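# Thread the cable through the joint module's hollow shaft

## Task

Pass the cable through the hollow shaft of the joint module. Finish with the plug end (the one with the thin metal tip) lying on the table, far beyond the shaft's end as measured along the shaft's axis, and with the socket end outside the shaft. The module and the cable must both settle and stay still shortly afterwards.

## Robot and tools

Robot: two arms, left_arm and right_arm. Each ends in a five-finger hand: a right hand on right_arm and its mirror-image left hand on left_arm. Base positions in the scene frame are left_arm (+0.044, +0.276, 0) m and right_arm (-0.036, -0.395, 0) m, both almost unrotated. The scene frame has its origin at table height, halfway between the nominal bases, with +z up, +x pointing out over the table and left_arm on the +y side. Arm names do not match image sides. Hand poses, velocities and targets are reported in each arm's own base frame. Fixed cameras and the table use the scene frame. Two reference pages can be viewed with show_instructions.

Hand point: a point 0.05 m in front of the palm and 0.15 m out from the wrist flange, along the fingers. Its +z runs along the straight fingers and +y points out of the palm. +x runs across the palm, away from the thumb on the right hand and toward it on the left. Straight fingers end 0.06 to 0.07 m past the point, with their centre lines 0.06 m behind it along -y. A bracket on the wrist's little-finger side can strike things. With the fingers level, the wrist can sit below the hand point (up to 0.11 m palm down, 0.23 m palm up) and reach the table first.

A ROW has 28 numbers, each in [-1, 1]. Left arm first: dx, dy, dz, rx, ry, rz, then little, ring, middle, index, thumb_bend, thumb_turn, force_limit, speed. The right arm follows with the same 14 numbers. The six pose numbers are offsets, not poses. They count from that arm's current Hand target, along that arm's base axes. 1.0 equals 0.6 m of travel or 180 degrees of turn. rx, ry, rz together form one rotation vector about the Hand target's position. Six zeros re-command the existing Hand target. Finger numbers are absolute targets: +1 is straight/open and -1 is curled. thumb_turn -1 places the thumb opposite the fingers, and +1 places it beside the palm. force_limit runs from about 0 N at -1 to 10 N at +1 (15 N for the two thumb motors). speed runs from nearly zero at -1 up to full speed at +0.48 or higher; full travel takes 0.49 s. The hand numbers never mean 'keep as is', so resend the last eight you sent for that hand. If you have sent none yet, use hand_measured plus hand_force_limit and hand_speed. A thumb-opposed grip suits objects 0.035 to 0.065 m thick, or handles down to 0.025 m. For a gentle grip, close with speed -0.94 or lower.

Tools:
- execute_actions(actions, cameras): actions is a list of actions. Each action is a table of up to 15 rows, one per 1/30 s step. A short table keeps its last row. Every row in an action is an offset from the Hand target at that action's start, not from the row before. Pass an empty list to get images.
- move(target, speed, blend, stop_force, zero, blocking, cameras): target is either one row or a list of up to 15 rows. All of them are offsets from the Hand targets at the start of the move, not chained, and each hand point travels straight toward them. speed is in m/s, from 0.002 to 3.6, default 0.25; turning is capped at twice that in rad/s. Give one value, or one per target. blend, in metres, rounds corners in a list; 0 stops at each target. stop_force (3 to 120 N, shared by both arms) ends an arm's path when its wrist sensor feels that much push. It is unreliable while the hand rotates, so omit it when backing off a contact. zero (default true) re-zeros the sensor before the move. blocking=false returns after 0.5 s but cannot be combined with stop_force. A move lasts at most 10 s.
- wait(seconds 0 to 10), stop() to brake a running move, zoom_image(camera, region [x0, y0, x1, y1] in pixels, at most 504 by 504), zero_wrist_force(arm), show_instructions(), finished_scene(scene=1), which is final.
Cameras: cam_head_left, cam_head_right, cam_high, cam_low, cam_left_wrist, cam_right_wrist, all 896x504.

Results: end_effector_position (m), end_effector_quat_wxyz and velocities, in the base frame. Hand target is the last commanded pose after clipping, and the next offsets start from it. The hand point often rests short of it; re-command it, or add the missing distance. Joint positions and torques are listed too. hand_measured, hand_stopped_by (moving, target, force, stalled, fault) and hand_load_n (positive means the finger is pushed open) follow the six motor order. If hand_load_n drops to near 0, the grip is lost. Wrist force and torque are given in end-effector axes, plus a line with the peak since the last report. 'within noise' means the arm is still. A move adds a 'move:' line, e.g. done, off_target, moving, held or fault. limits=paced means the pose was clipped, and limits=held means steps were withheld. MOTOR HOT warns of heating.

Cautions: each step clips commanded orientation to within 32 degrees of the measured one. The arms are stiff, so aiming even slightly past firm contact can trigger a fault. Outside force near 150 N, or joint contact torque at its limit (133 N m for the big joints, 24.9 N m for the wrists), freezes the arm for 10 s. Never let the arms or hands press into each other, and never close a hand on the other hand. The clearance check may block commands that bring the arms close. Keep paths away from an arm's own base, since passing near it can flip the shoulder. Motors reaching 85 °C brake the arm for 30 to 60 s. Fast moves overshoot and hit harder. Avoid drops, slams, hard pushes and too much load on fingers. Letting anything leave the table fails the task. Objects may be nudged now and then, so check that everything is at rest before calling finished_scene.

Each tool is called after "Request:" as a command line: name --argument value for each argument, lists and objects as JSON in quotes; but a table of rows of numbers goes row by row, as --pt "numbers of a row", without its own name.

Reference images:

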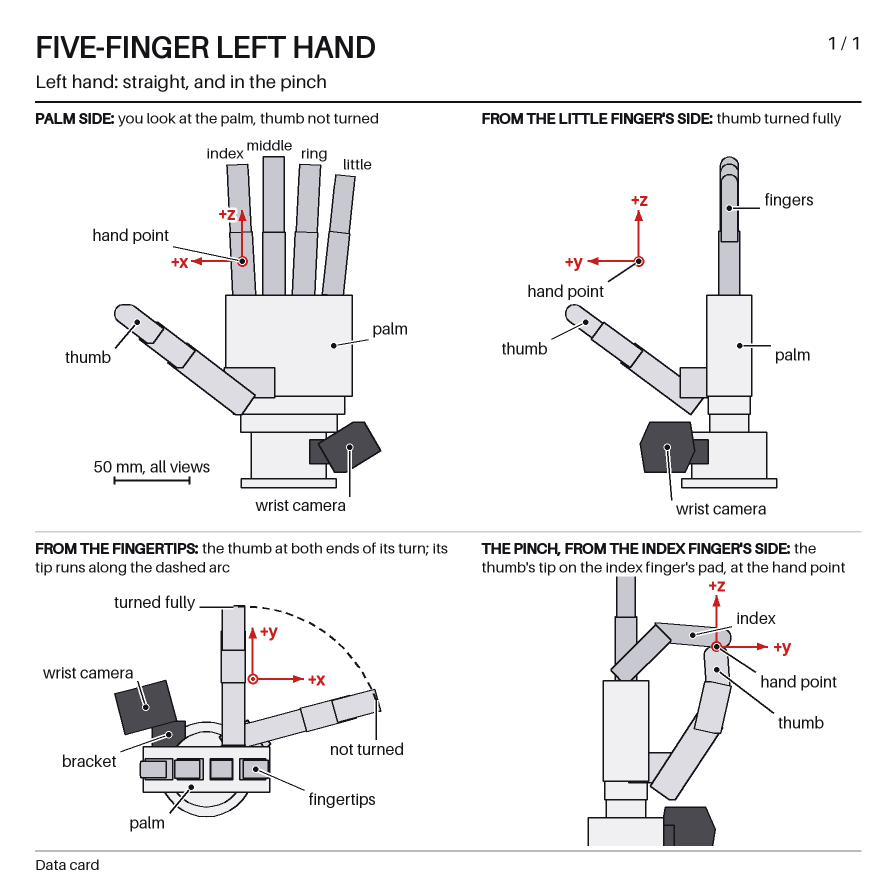

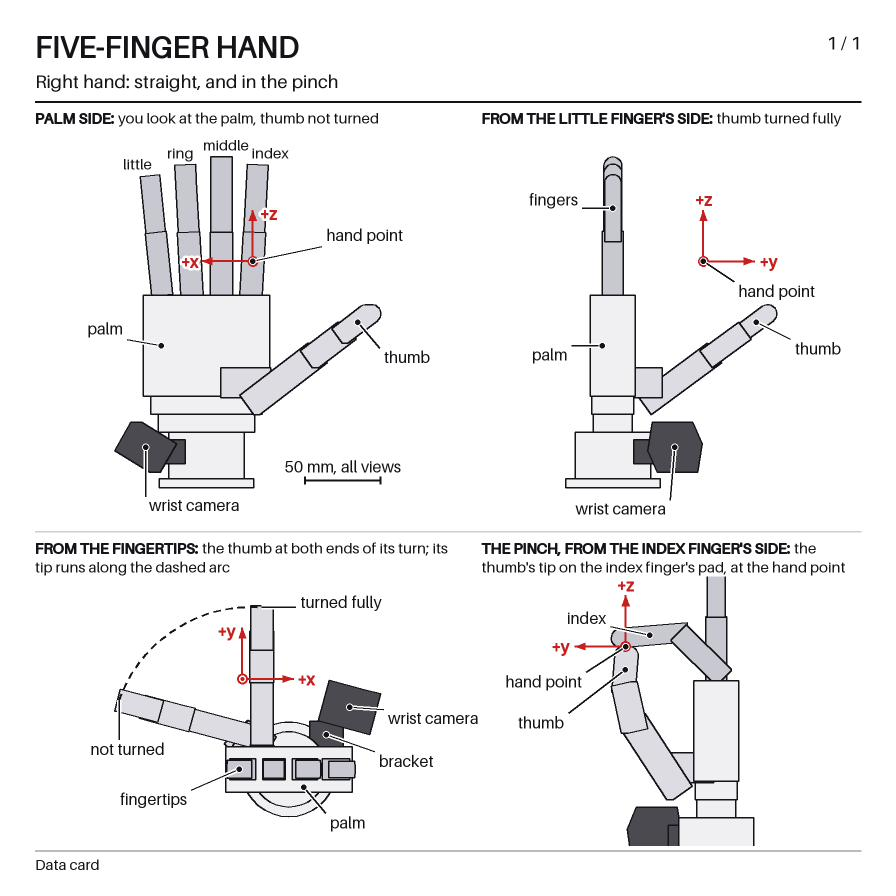

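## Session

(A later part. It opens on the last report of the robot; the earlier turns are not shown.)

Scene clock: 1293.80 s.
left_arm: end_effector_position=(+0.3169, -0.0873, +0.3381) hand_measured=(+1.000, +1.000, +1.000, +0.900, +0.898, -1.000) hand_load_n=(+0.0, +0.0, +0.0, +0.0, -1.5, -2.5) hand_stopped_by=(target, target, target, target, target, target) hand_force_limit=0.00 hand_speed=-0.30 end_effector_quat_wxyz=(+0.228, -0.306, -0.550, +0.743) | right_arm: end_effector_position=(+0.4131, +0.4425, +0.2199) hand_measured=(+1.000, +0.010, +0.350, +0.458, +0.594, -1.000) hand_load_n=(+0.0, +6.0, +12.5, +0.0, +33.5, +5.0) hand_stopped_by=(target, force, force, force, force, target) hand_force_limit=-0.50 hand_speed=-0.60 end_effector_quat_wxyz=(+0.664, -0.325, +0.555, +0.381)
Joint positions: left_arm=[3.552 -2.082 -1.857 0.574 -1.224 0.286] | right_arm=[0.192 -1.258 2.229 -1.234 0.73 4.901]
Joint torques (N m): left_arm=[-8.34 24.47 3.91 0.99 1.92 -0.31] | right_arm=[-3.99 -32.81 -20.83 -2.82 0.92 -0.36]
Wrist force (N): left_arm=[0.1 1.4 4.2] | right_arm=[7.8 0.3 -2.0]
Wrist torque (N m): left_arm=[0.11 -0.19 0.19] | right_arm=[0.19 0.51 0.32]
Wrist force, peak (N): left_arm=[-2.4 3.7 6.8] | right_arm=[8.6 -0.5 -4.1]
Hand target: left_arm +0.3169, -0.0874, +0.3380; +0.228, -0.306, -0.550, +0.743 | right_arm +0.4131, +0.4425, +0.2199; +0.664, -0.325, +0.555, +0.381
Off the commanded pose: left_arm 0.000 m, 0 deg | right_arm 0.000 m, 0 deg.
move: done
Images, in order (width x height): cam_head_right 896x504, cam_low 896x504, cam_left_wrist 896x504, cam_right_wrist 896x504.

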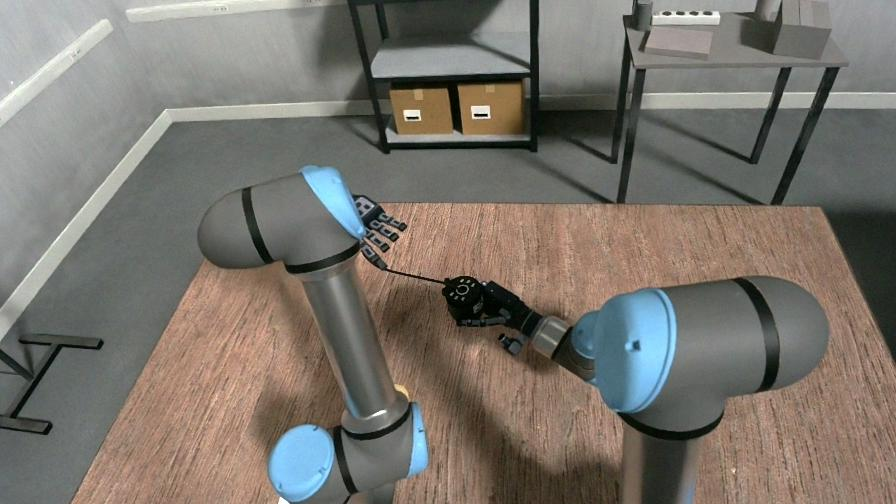

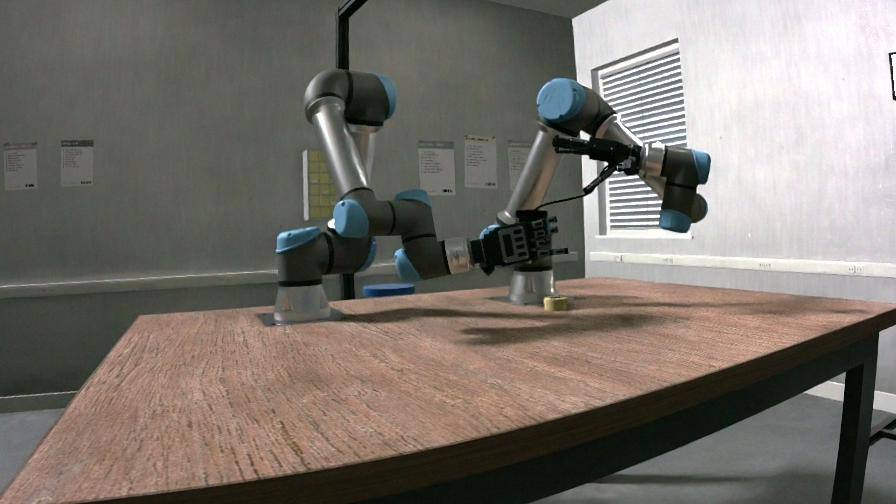

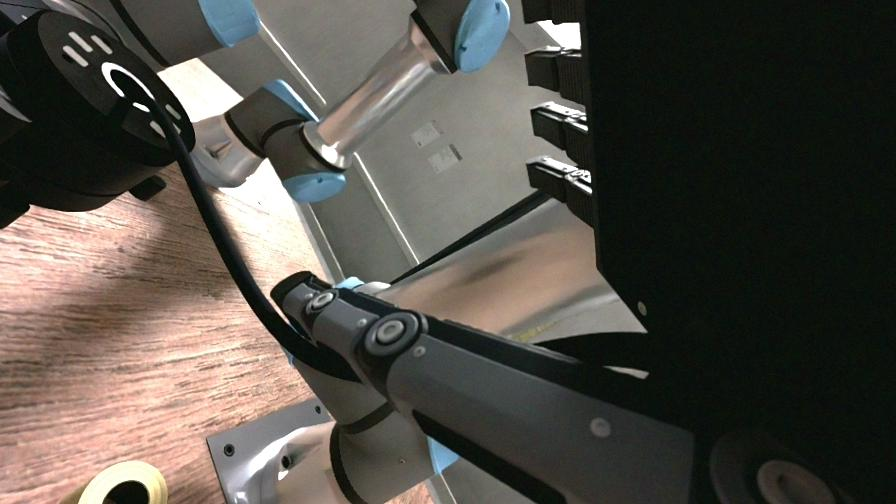

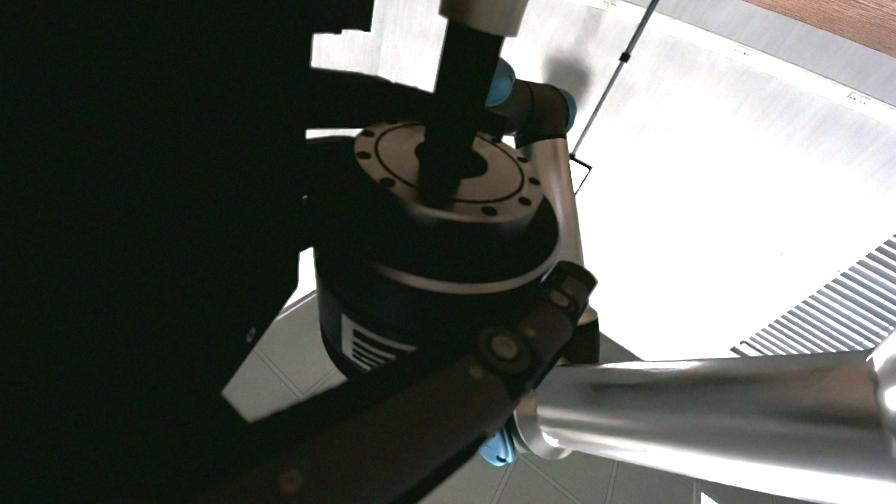

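Request:
move --pt "-0.02 -0.03 -0.02 0 0 0 1 1 1 0.9 -1 -1 0.2 -0.4 0 0 0 0 0 0 1 -0.9 -0.6 -0.55 -0.2 -1 -0.5 -0.6" --speed 0.06 --cameras '["cam_left_wrist","cam_low","cam_right_wrist","cam_head_right"]'

Request:
zoom_image --camera "cam_low" --region '[530, 110, 660, 240]'

Scene clock: 1332.60 s.
left_arm: end_effector_position=(+0.3049, -0.1054, +0.3260) hand_measured=(+1.000, +1.000, +1.000, +0.900, -0.942, -1.000) hand_load_n=(+0.0, -0.5, -0.5, +0.0, +13.5, +1.0) hand_stopped_by=(target, target, target, target, force, target) hand_force_limit=0.20 hand_speed=-0.40 end_effector_quat_wxyz=(+0.228, -0.306, -0.550, +0.743) | right_arm: end_effector_position=(+0.4131, +0.4425, +0.2199) hand_measured=(+1.000, +0.010, +0.350, +0.458, +0.594, -1.000) hand_load_n=(+0.0, +7.0, +12.5, +0.0, +33.5, +3.0) hand_stopped_by=(target, force, force, force, force, target) hand_force_limit=-0.50 hand_speed=-0.60 end_effector_quat_wxyz=(+0.664, -0.325, +0.555, +0.381)
Joint positions: left_arm=[3.528 -2.079 -1.908 0.619 -1.2 0.292] | right_arm=[0.192 -1.258 2.229 -1.234 0.73 4.901]
Joint torques (N m): left_arm=[8.16 27.8 20.3 -2.9 -1.97 -1.84] | right_arm=[-3.51 -33.84 -20.24 -2.68 0.88 0.03]
Wrist force (N): left_arm=[1.7 0.2 2.5] | right_arm=[7.6 -0.8 -4.0]
Wrist torque (N m): left_arm=[-0.03 -0.29 0.07] | right_arm=[0.18 0.43 0.32]
Wrist force, peak (N): left_arm=[-0.1 1.5 4.5] | right_arm=[8.5 -0.7 -3.8]
Hand target: left_arm +0.3049, -0.1054, +0.3260; +0.228, -0.306, -0.550, +0.743 | right_arm +0.4131, +0.4425, +0.2199; +0.664, -0.325, +0.555, +0.381
Off the commanded pose: left_arm 0.000 m, 0 deg | right_arm 0.000 m, 0 deg.
move: done
Images, in order (width x height): cam_head_right 896x504, cam_low 896x504, cam_left_wrist 896x504, cam_right_wrist 896x504.

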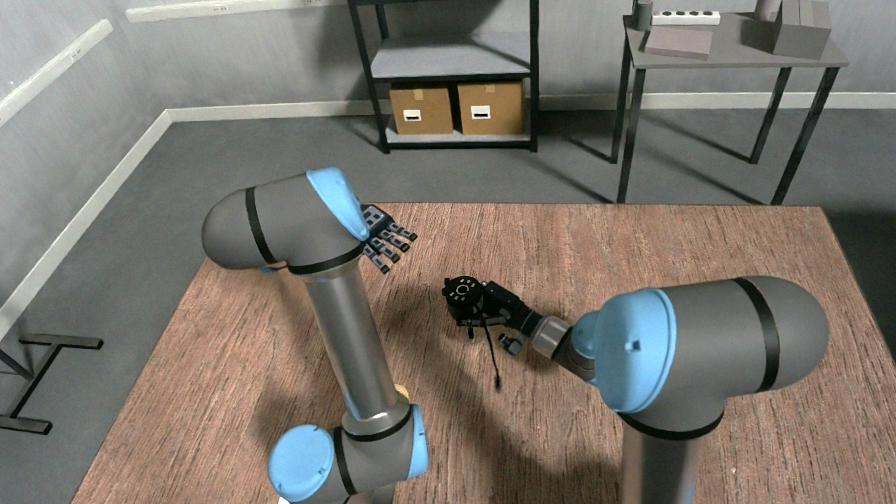

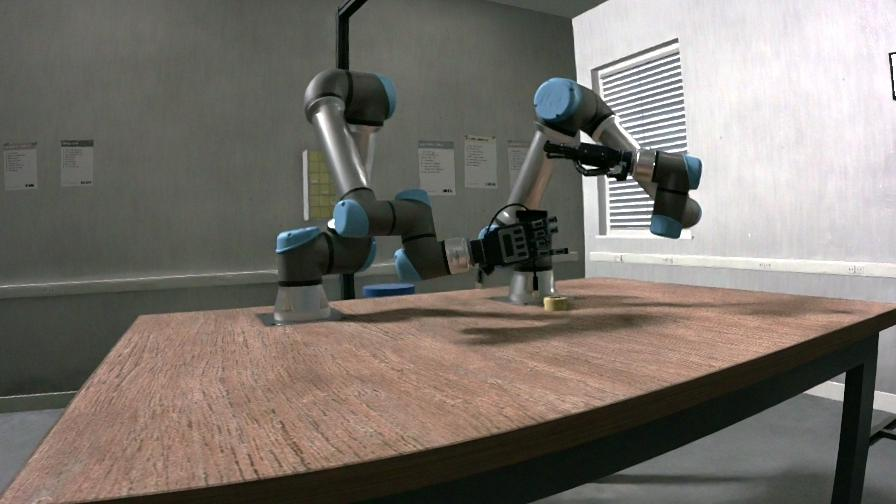

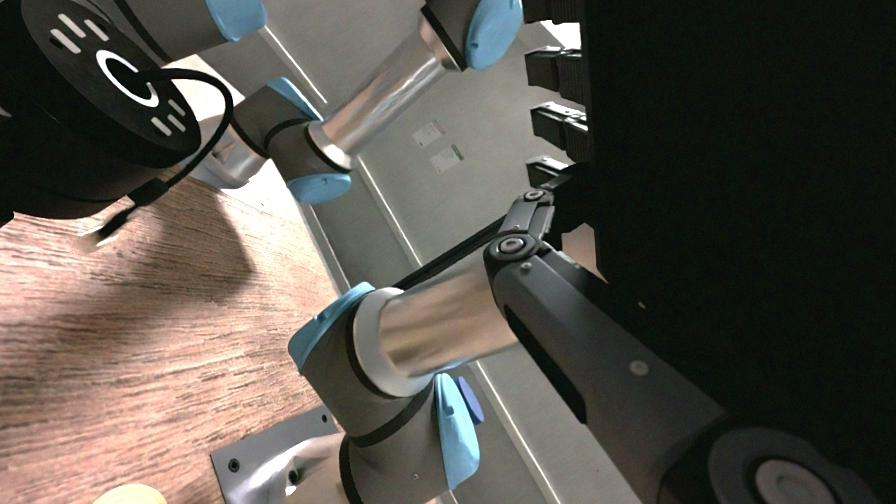

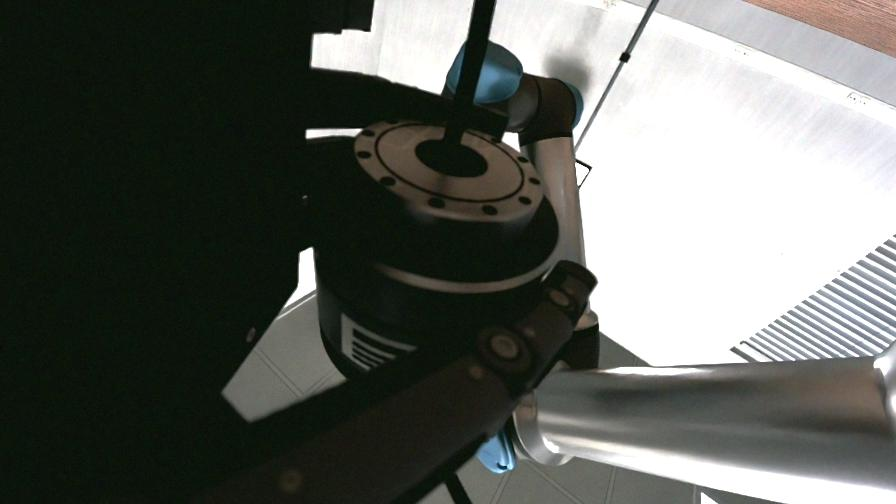

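Scaled by 3.877 from the camera's 896x504 image, which has a finer 1280x720 frame.

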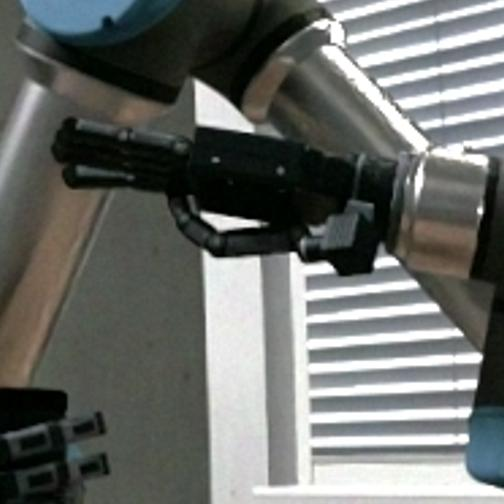

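Request:
zoom_image --camera "cam_low" --region '[460, 190, 600, 320]'

Request:
zoom_image --camera "cam_head_right" --region '[420, 250, 560, 410]'

Scaled by 3.600 from the camera's 896x504 image, which has a finer 1280x720 frame.

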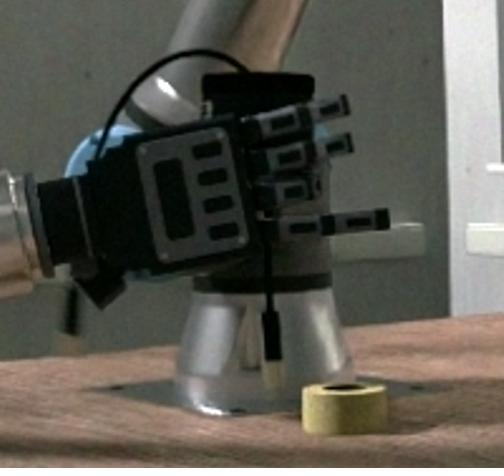

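Scaled by 3.150 from the camera's 896x504 image, which has a finer 1280x720 frame.

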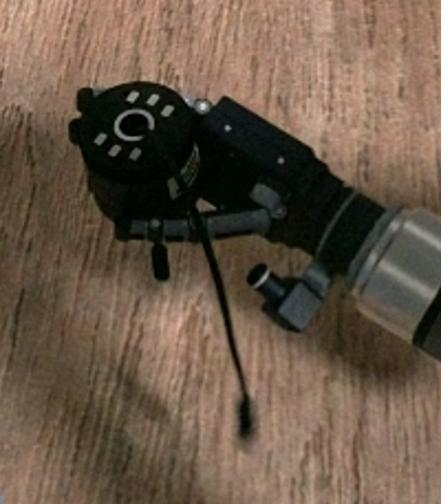

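Request:
move --pt "0.05 0.3 0.1 0 0 0 1 1 1 0.9 -1 -1 0.2 -0.4 0.075 -0.134 -0.03 -0.3897 -0.3269 0.174 1 -0.9 -0.6 -0.55 -0.2 -1 -0.5 -0.6" --speed 0.18 --cameras '["cam_high","cam_low","cam_right_wrist","cam_head_right","cam_left_wrist"]'

Request:
zoom_image --camera "cam_low" --region '[440, 180, 620, 330]'

Request:
zoom_image --camera "cam_head_right" --region '[400, 200, 580, 400]'

Scene clock: 1349.90 s.
left_arm: end_effector_position=(+0.3318, +0.0558, +0.3798) hand_measured=(+1.000, +1.000, +1.000, +0.900, -0.942, -1.000) hand_load_n=(+0.0, +0.0, +0.0, +0.0, +14.0, +1.0) hand_stopped_by=(target, target, target, target, force, target) hand_force_limit=0.20 hand_speed=-0.40 end_effector_quat_wxyz=(+0.228, -0.306, -0.550, +0.743) | right_arm: end_effector_position=(+0.4547, +0.3681, +0.2033) hand_measured=(+1.000, +0.010, +0.350, +0.458, +0.594, -1.000) hand_load_n=(+0.0, +6.0, +12.5, +0.5, +33.5, +7.5) hand_stopped_by=(target, force, force, force, force, target) hand_force_limit=-0.50 hand_speed=-0.60 end_effector_quat_wxyz=(-0.456, +0.860, -0.230, +0.001)
Joint positions: left_arm=[3.772 -2.119 -1.653 0.419 -1.439 0.238] | right_arm=[0.119 -1.122 1.405 0.81 0.717 2.433]
Joint torques (N m): left_arm=[-8.58 36.35 6.96 1.15 0.25 -1.58] | right_arm=[-10.69 -31.76 -5.98 0.7 -3.65 1.9]
Wrist force (N): left_arm=[1.7 0.4 2.7] | right_arm=[0.7 9.6 4.3]
Wrist torque (N m): left_arm=[-0.09 -0.26 0.13] | right_arm=[0.42 0.27 0.32]
Wrist force, peak (N): left_arm=[1.9 0.0 2.8] | right_arm=[0.5 9.9 4.6]
Hand target: left_arm +0.3318, +0.0558, +0.3798; +0.228, -0.306, -0.550, +0.743 (not the last commanded pose) | right_arm +0.4547, +0.3680, +0.2032; -0.456, +0.860, -0.230, +0.001 (not the last commanded pose)
Off the commanded pose: left_arm 0.020 m, 0 deg | right_arm 0.007 m, 7 deg.
move: held (left_arm; a check stopped the path), off_target (right_arm; braked when a check withheld steps of left_arm); limits=held
pose unreachable (left arm): on one or more control steps of this call, first in action 0 (counted from 0), this arm could not follow its commanded pose, so it was not sent that pose on those steps. It may still have moved: this result reports where it is.
cause: moving toward the commanded pose would bring two parts of the arm too close to each other (joints 3 (elbow) to 6 (wrist 3) lie between them).
Images, in order (width x height): cam_head_right 896x504, cam_high 896x504, cam_low 896x504, cam_left_wrist 896x504, cam_right_wrist 896x504.

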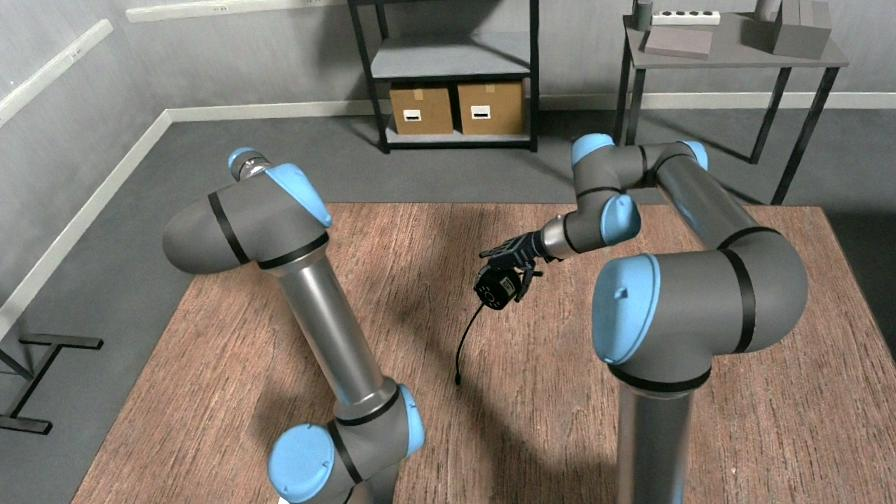

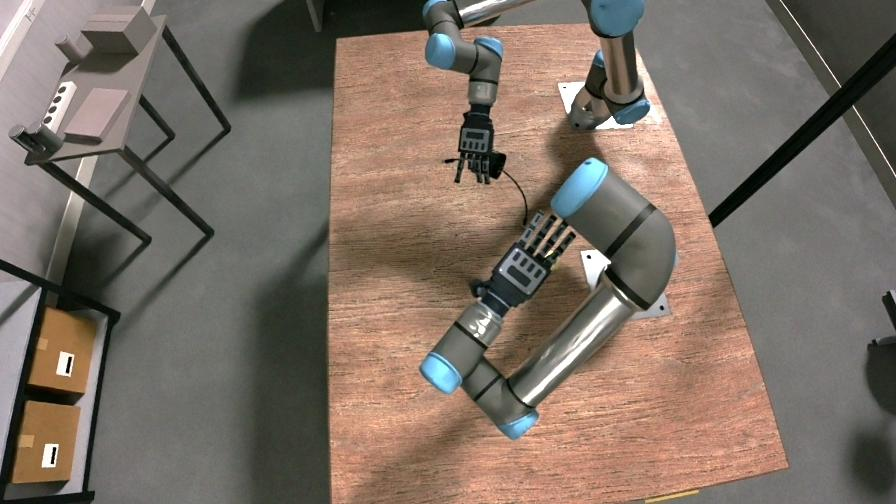

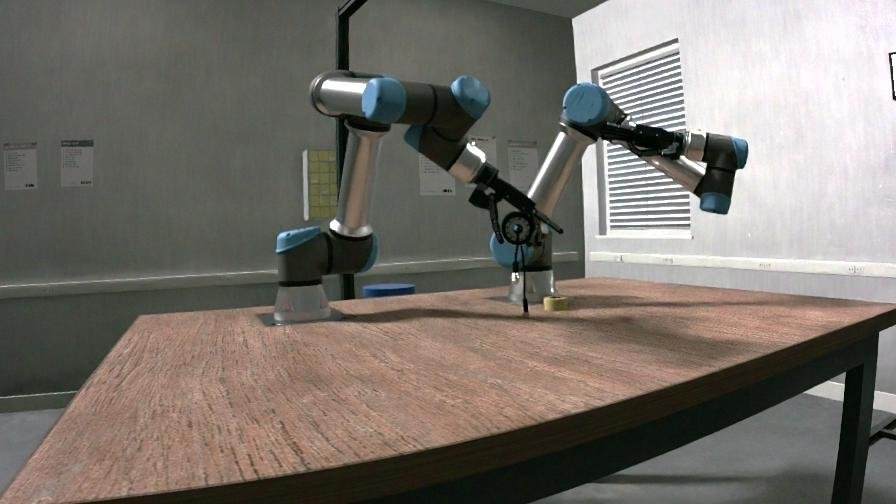

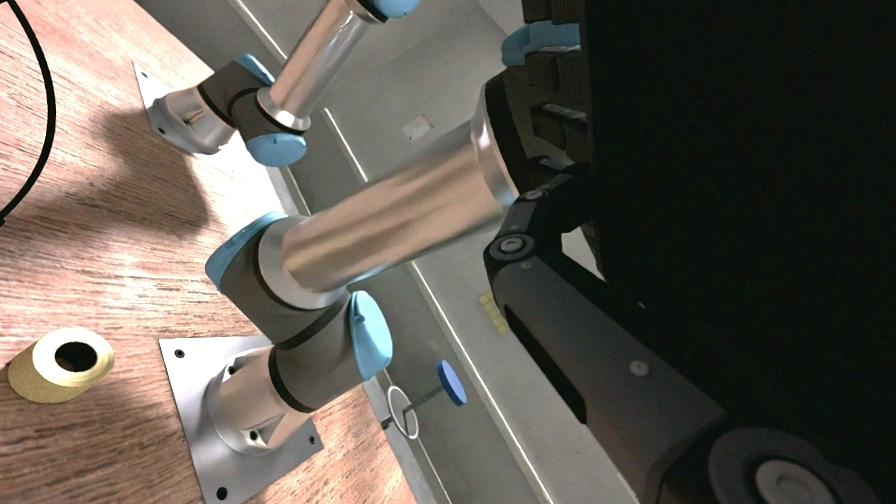

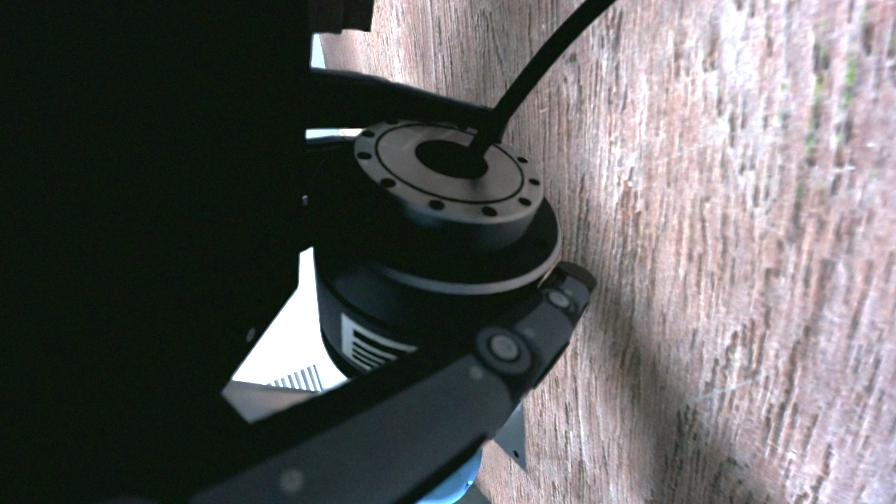

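Scaled by 2.800 from the camera's 896x504 image, which has a finer 1280x720 frame.

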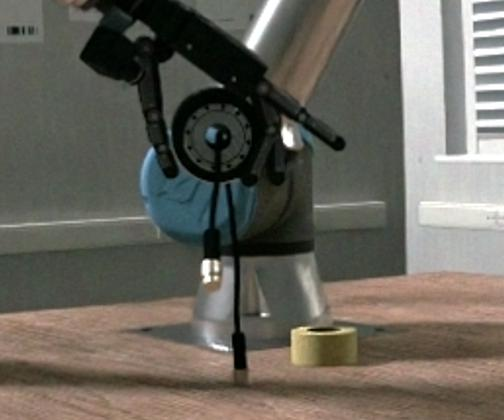

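Scaled by 2.520 from the camera's 896x504 image, which has a finer 1280x720 frame.

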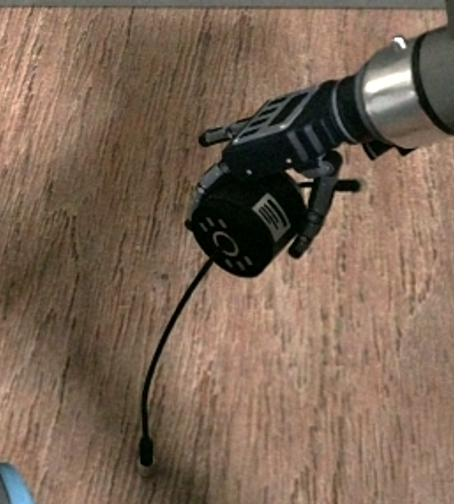

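Request:
move --pt "0 0 0 0 0 0 1 1 1 0.9 -1 -1 0.2 -0.4 0 0 -0.12 -0.0267 -0.0223 0.0115 1 -0.9 -0.6 -0.55 -0.2 -1 -0.5 -0.6" --pt "0 0 0 0 0 0 1 1 1 0.9 -1 -1 0.2 -0.4 -0.03 0.017 -0.24 -0.0267 -0.0223 0.0115 1 -0.9 -0.6 -0.55 -0.2 -1 -0.5 -0.6" --speed 0.06 --blend 0.01 --cameras '["cam_high","cam_low","cam_right_wrist","cam_head_right"]'

Request:
zoom_image --camera "cam_low" --region '[440, 210, 620, 350]'

Request:
zoom_image --camera "cam_head_right" --region '[400, 200, 600, 400]'

Scene clock: 1375.83 s.
left_arm: end_effector_position=(+0.3318, +0.0558, +0.3798) hand_measured=(+1.000, +1.000, +1.000, +0.900, -0.942, -1.000) hand_load_n=(-0.5, +0.0, +0.0, +0.0, +13.5, +1.0) hand_stopped_by=(target, target, target, target, force, target) hand_force_limit=0.20 hand_speed=-0.40 end_effector_quat_wxyz=(+0.228, -0.306, -0.550, +0.743) | right_arm: end_effector_position=(+0.4366, +0.3783, +0.0591) hand_measured=(+1.000, +0.010, +0.350, +0.458, +0.594, -1.000) hand_load_n=(+0.0, +6.0, +12.5, +0.5, +33.5, +7.5) hand_stopped_by=(target, force, force, force, force, target) hand_force_limit=-0.50 hand_speed=-0.60 end_effector_quat_wxyz=(-0.427, +0.882, -0.198, +0.032)
Joint positions: left_arm=[3.772 -2.119 -1.653 0.419 -1.439 0.238] | right_arm=[0.183 -1.027 1.614 0.471 0.813 2.404]
Joint torques (N m): left_arm=[-8.22 43.02 5.82 1.35 2.05 1.32] | right_arm=[-8.44 -45.58 -29.44 3.74 -1.87 -0.25]
Wrist force (N): left_arm=[1.3 0.4 2.6] | right_arm=[-0.1 9.1 4.6]
Wrist torque (N m): left_arm=[-0.07 -0.20 0.11] | right_arm=[0.38 0.22 0.25]
Wrist force, peak (N): left_arm=[1.7 0.5 2.9] | right_arm=[-0.3 10.0 5.4]
Hand target: left_arm +0.3318, +0.0558, +0.3798; +0.228, -0.306, -0.550, +0.743 | right_arm +0.4367, +0.3782, +0.0592; -0.428, +0.882, -0.198, +0.032
Off the commanded pose: left_arm 0.000 m, 0 deg | right_arm 0.000 m, 0 deg.
move: done
Images, in order (width x height): cam_head_right 896x504, cam_high 896x504, cam_low 896x504, cam_right_wrist 896x504.

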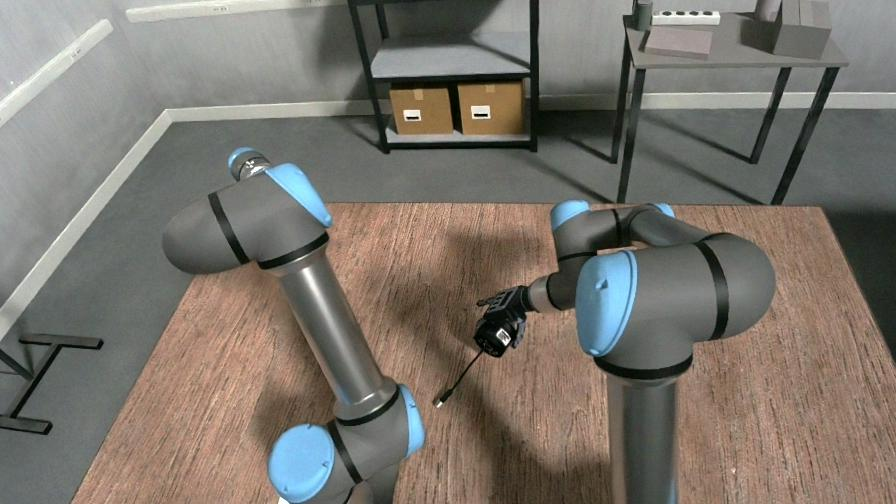

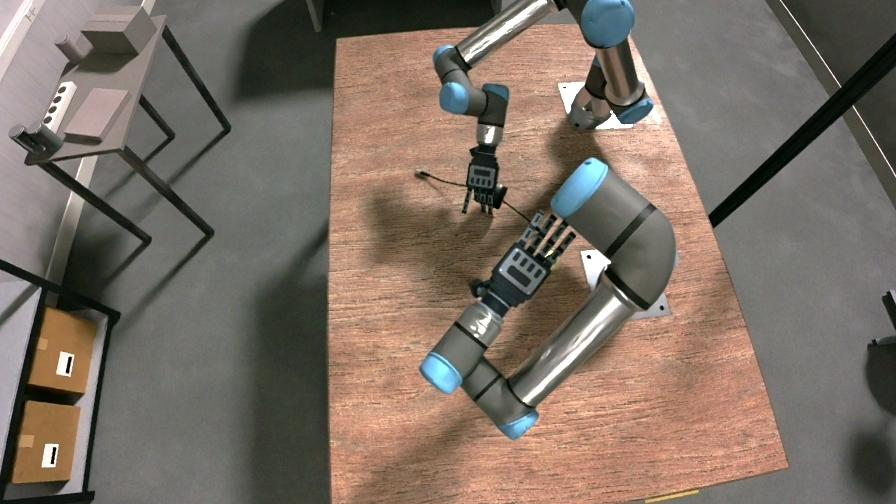

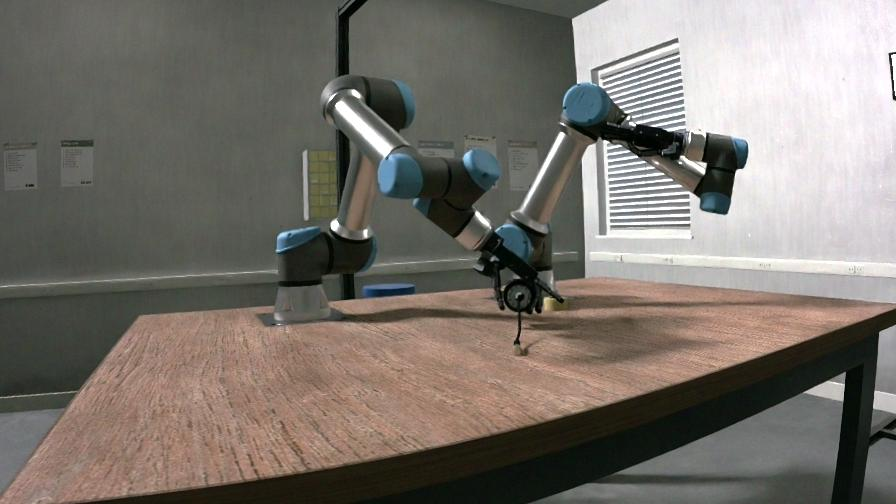

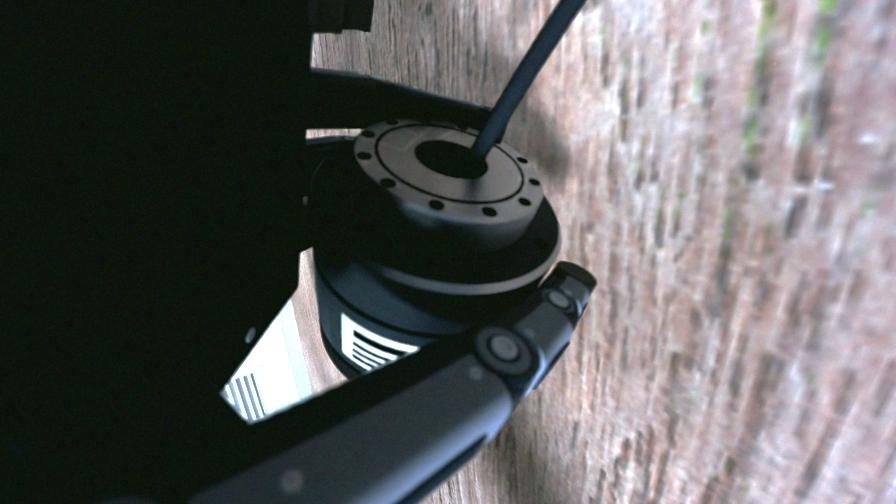

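Scaled by 2.800 from the camera's 896x504 image, which has a finer 1280x720 frame.

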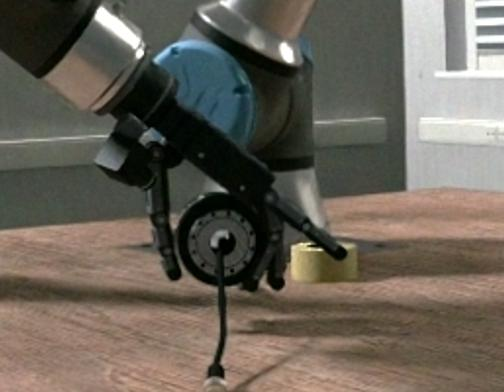

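Scaled by 2.520 from the camera's 896x504 image, which has a finer 1280x720 frame.

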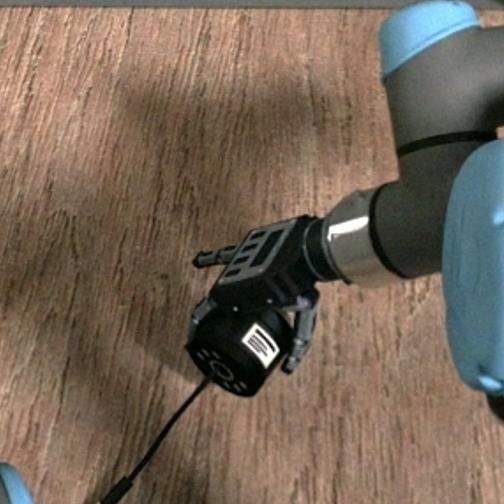

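Request:
move --target '[0,0,0,0,0,0,1,1,1,0.9,-1,-1,0.2,-0.4,0,0,-0.09,0,0,0,1,-0.9,-0.6,-0.55,-0.2,-1,-0.5,-0.6]' --speed 0.025 --stop_force 6 --cameras '["cam_high","cam_low","cam_right_wrist","cam_head_right"]'

Request:
zoom_image --camera "cam_low" --region '[440, 230, 620, 370]'

Request:
zoom_image --camera "cam_high" --region '[390, 120, 570, 260]'

Scene clock: 1382.37 s.
left_arm: end_effector_position=(+0.3318, +0.0558, +0.3798) hand_measured=(+1.000, +1.000, +1.000, +0.900, -0.942, -1.000) hand_load_n=(+0.0, +0.0, +0.0, +0.0, +13.5, +1.0) hand_stopped_by=(target, target, target, target, force, target) hand_force_limit=0.20 hand_speed=-0.40 end_effector_quat_wxyz=(+0.228, -0.306, -0.550, +0.743) | right_arm: end_effector_position=(+0.4367, +0.3782, +0.0287) hand_measured=(+1.000, +0.010, +0.350, +0.458, +0.594, -1.000) hand_load_n=(+0.0, +6.0, +13.0, +0.5, +33.5, +8.0) hand_stopped_by=(target, force, force, force, force, target) hand_force_limit=-0.50 hand_speed=-0.60 end_effector_quat_wxyz=(-0.428, +0.882, -0.198, +0.032)
Joint positions: left_arm=[3.772 -2.119 -1.653 0.419 -1.439 0.238] | right_arm=[0.183 -0.985 1.637 0.405 0.813 2.404]
Joint torques (N m): left_arm=[-7.44 43.24 6.61 1.13 2.21 1.33] | right_arm=[-6.16 -35.35 -27.05 0.46 0.72 -2.17]
Wrist force (N): left_arm=[1.7 0.1 2.6] | right_arm=[-0.8 4.8 1.6]
Wrist torque (N m): left_arm=[-0.12 -0.27 0.14] | right_arm=[0.45 0.30 0.09]
Wrist force, peak (N): left_arm=[1.7 0.5 3.0] | right_arm=[-2.1 -9.9 -12.4]
Hand target: left_arm +0.3318, +0.0558, +0.3798; +0.228, -0.306, -0.550, +0.743 | right_arm +0.4367, +0.3782, +0.0287; -0.428, +0.882, -0.198, +0.032 (not the last commanded pose)
Off the commanded pose: left_arm 0.000 m, 0 deg | right_arm 0.024 m, 0 deg.
move: contact (right_arm)
Images, in order (width x height): cam_head_right 896x504, cam_high 896x504, cam_low 896x504, cam_right_wrist 896x504.

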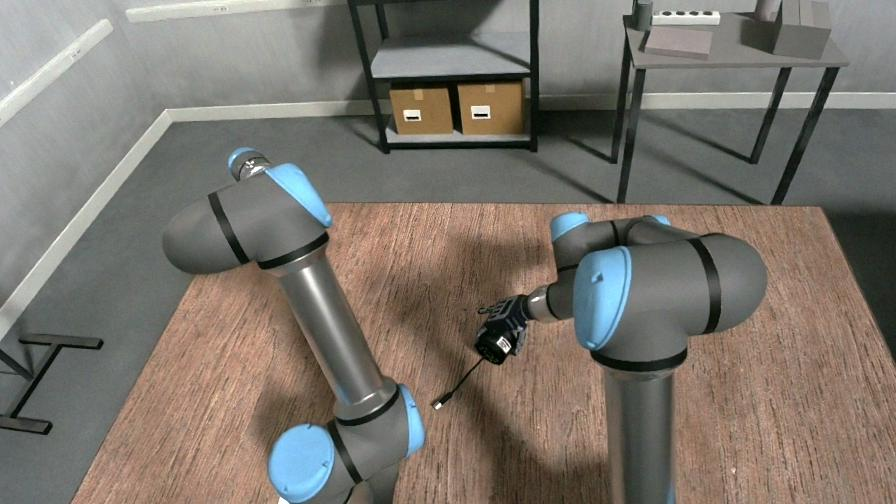

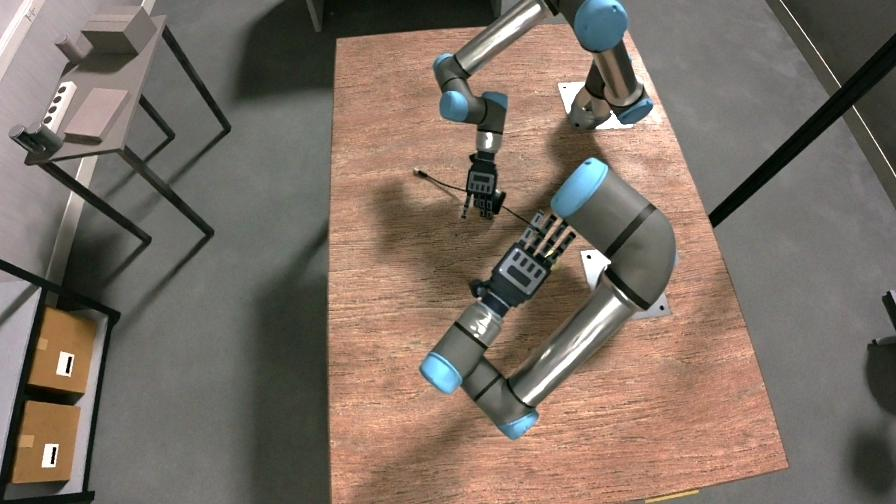

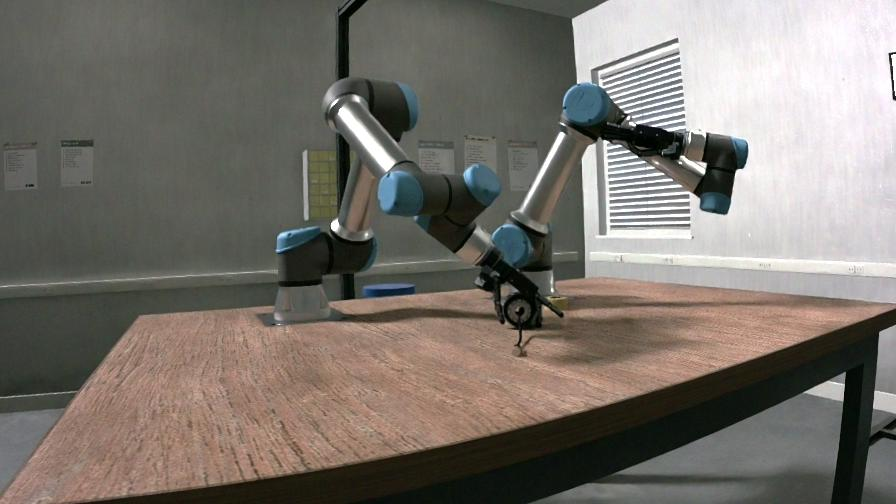

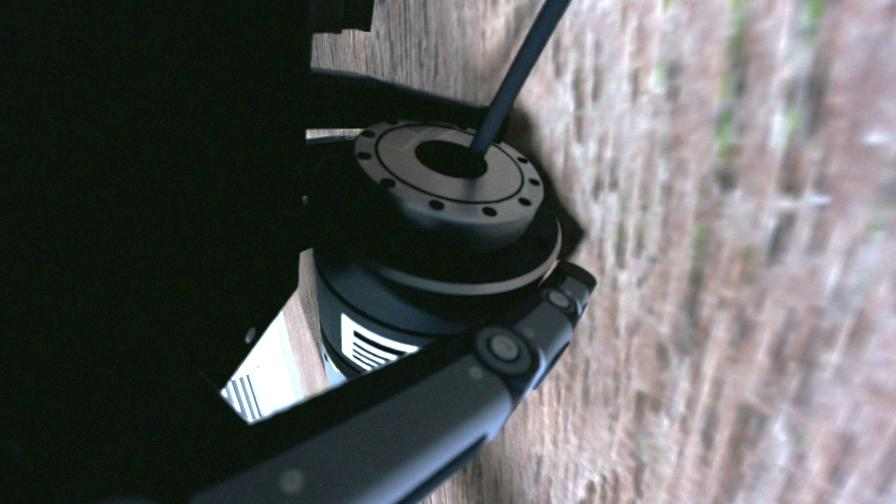

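Scaled by 2.800 from the camera's 896x504 image, which has a finer 1280x720 frame.

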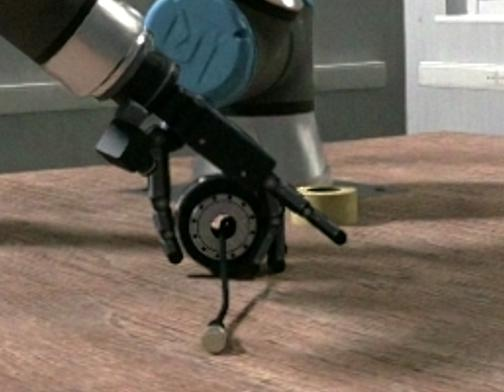

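Scaled by 2.800 from the camera's 896x504 image, which has a finer 1280x720 frame.

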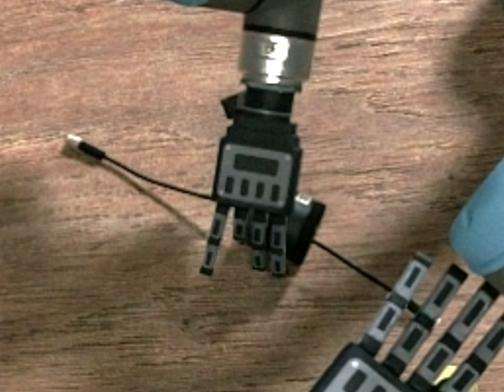

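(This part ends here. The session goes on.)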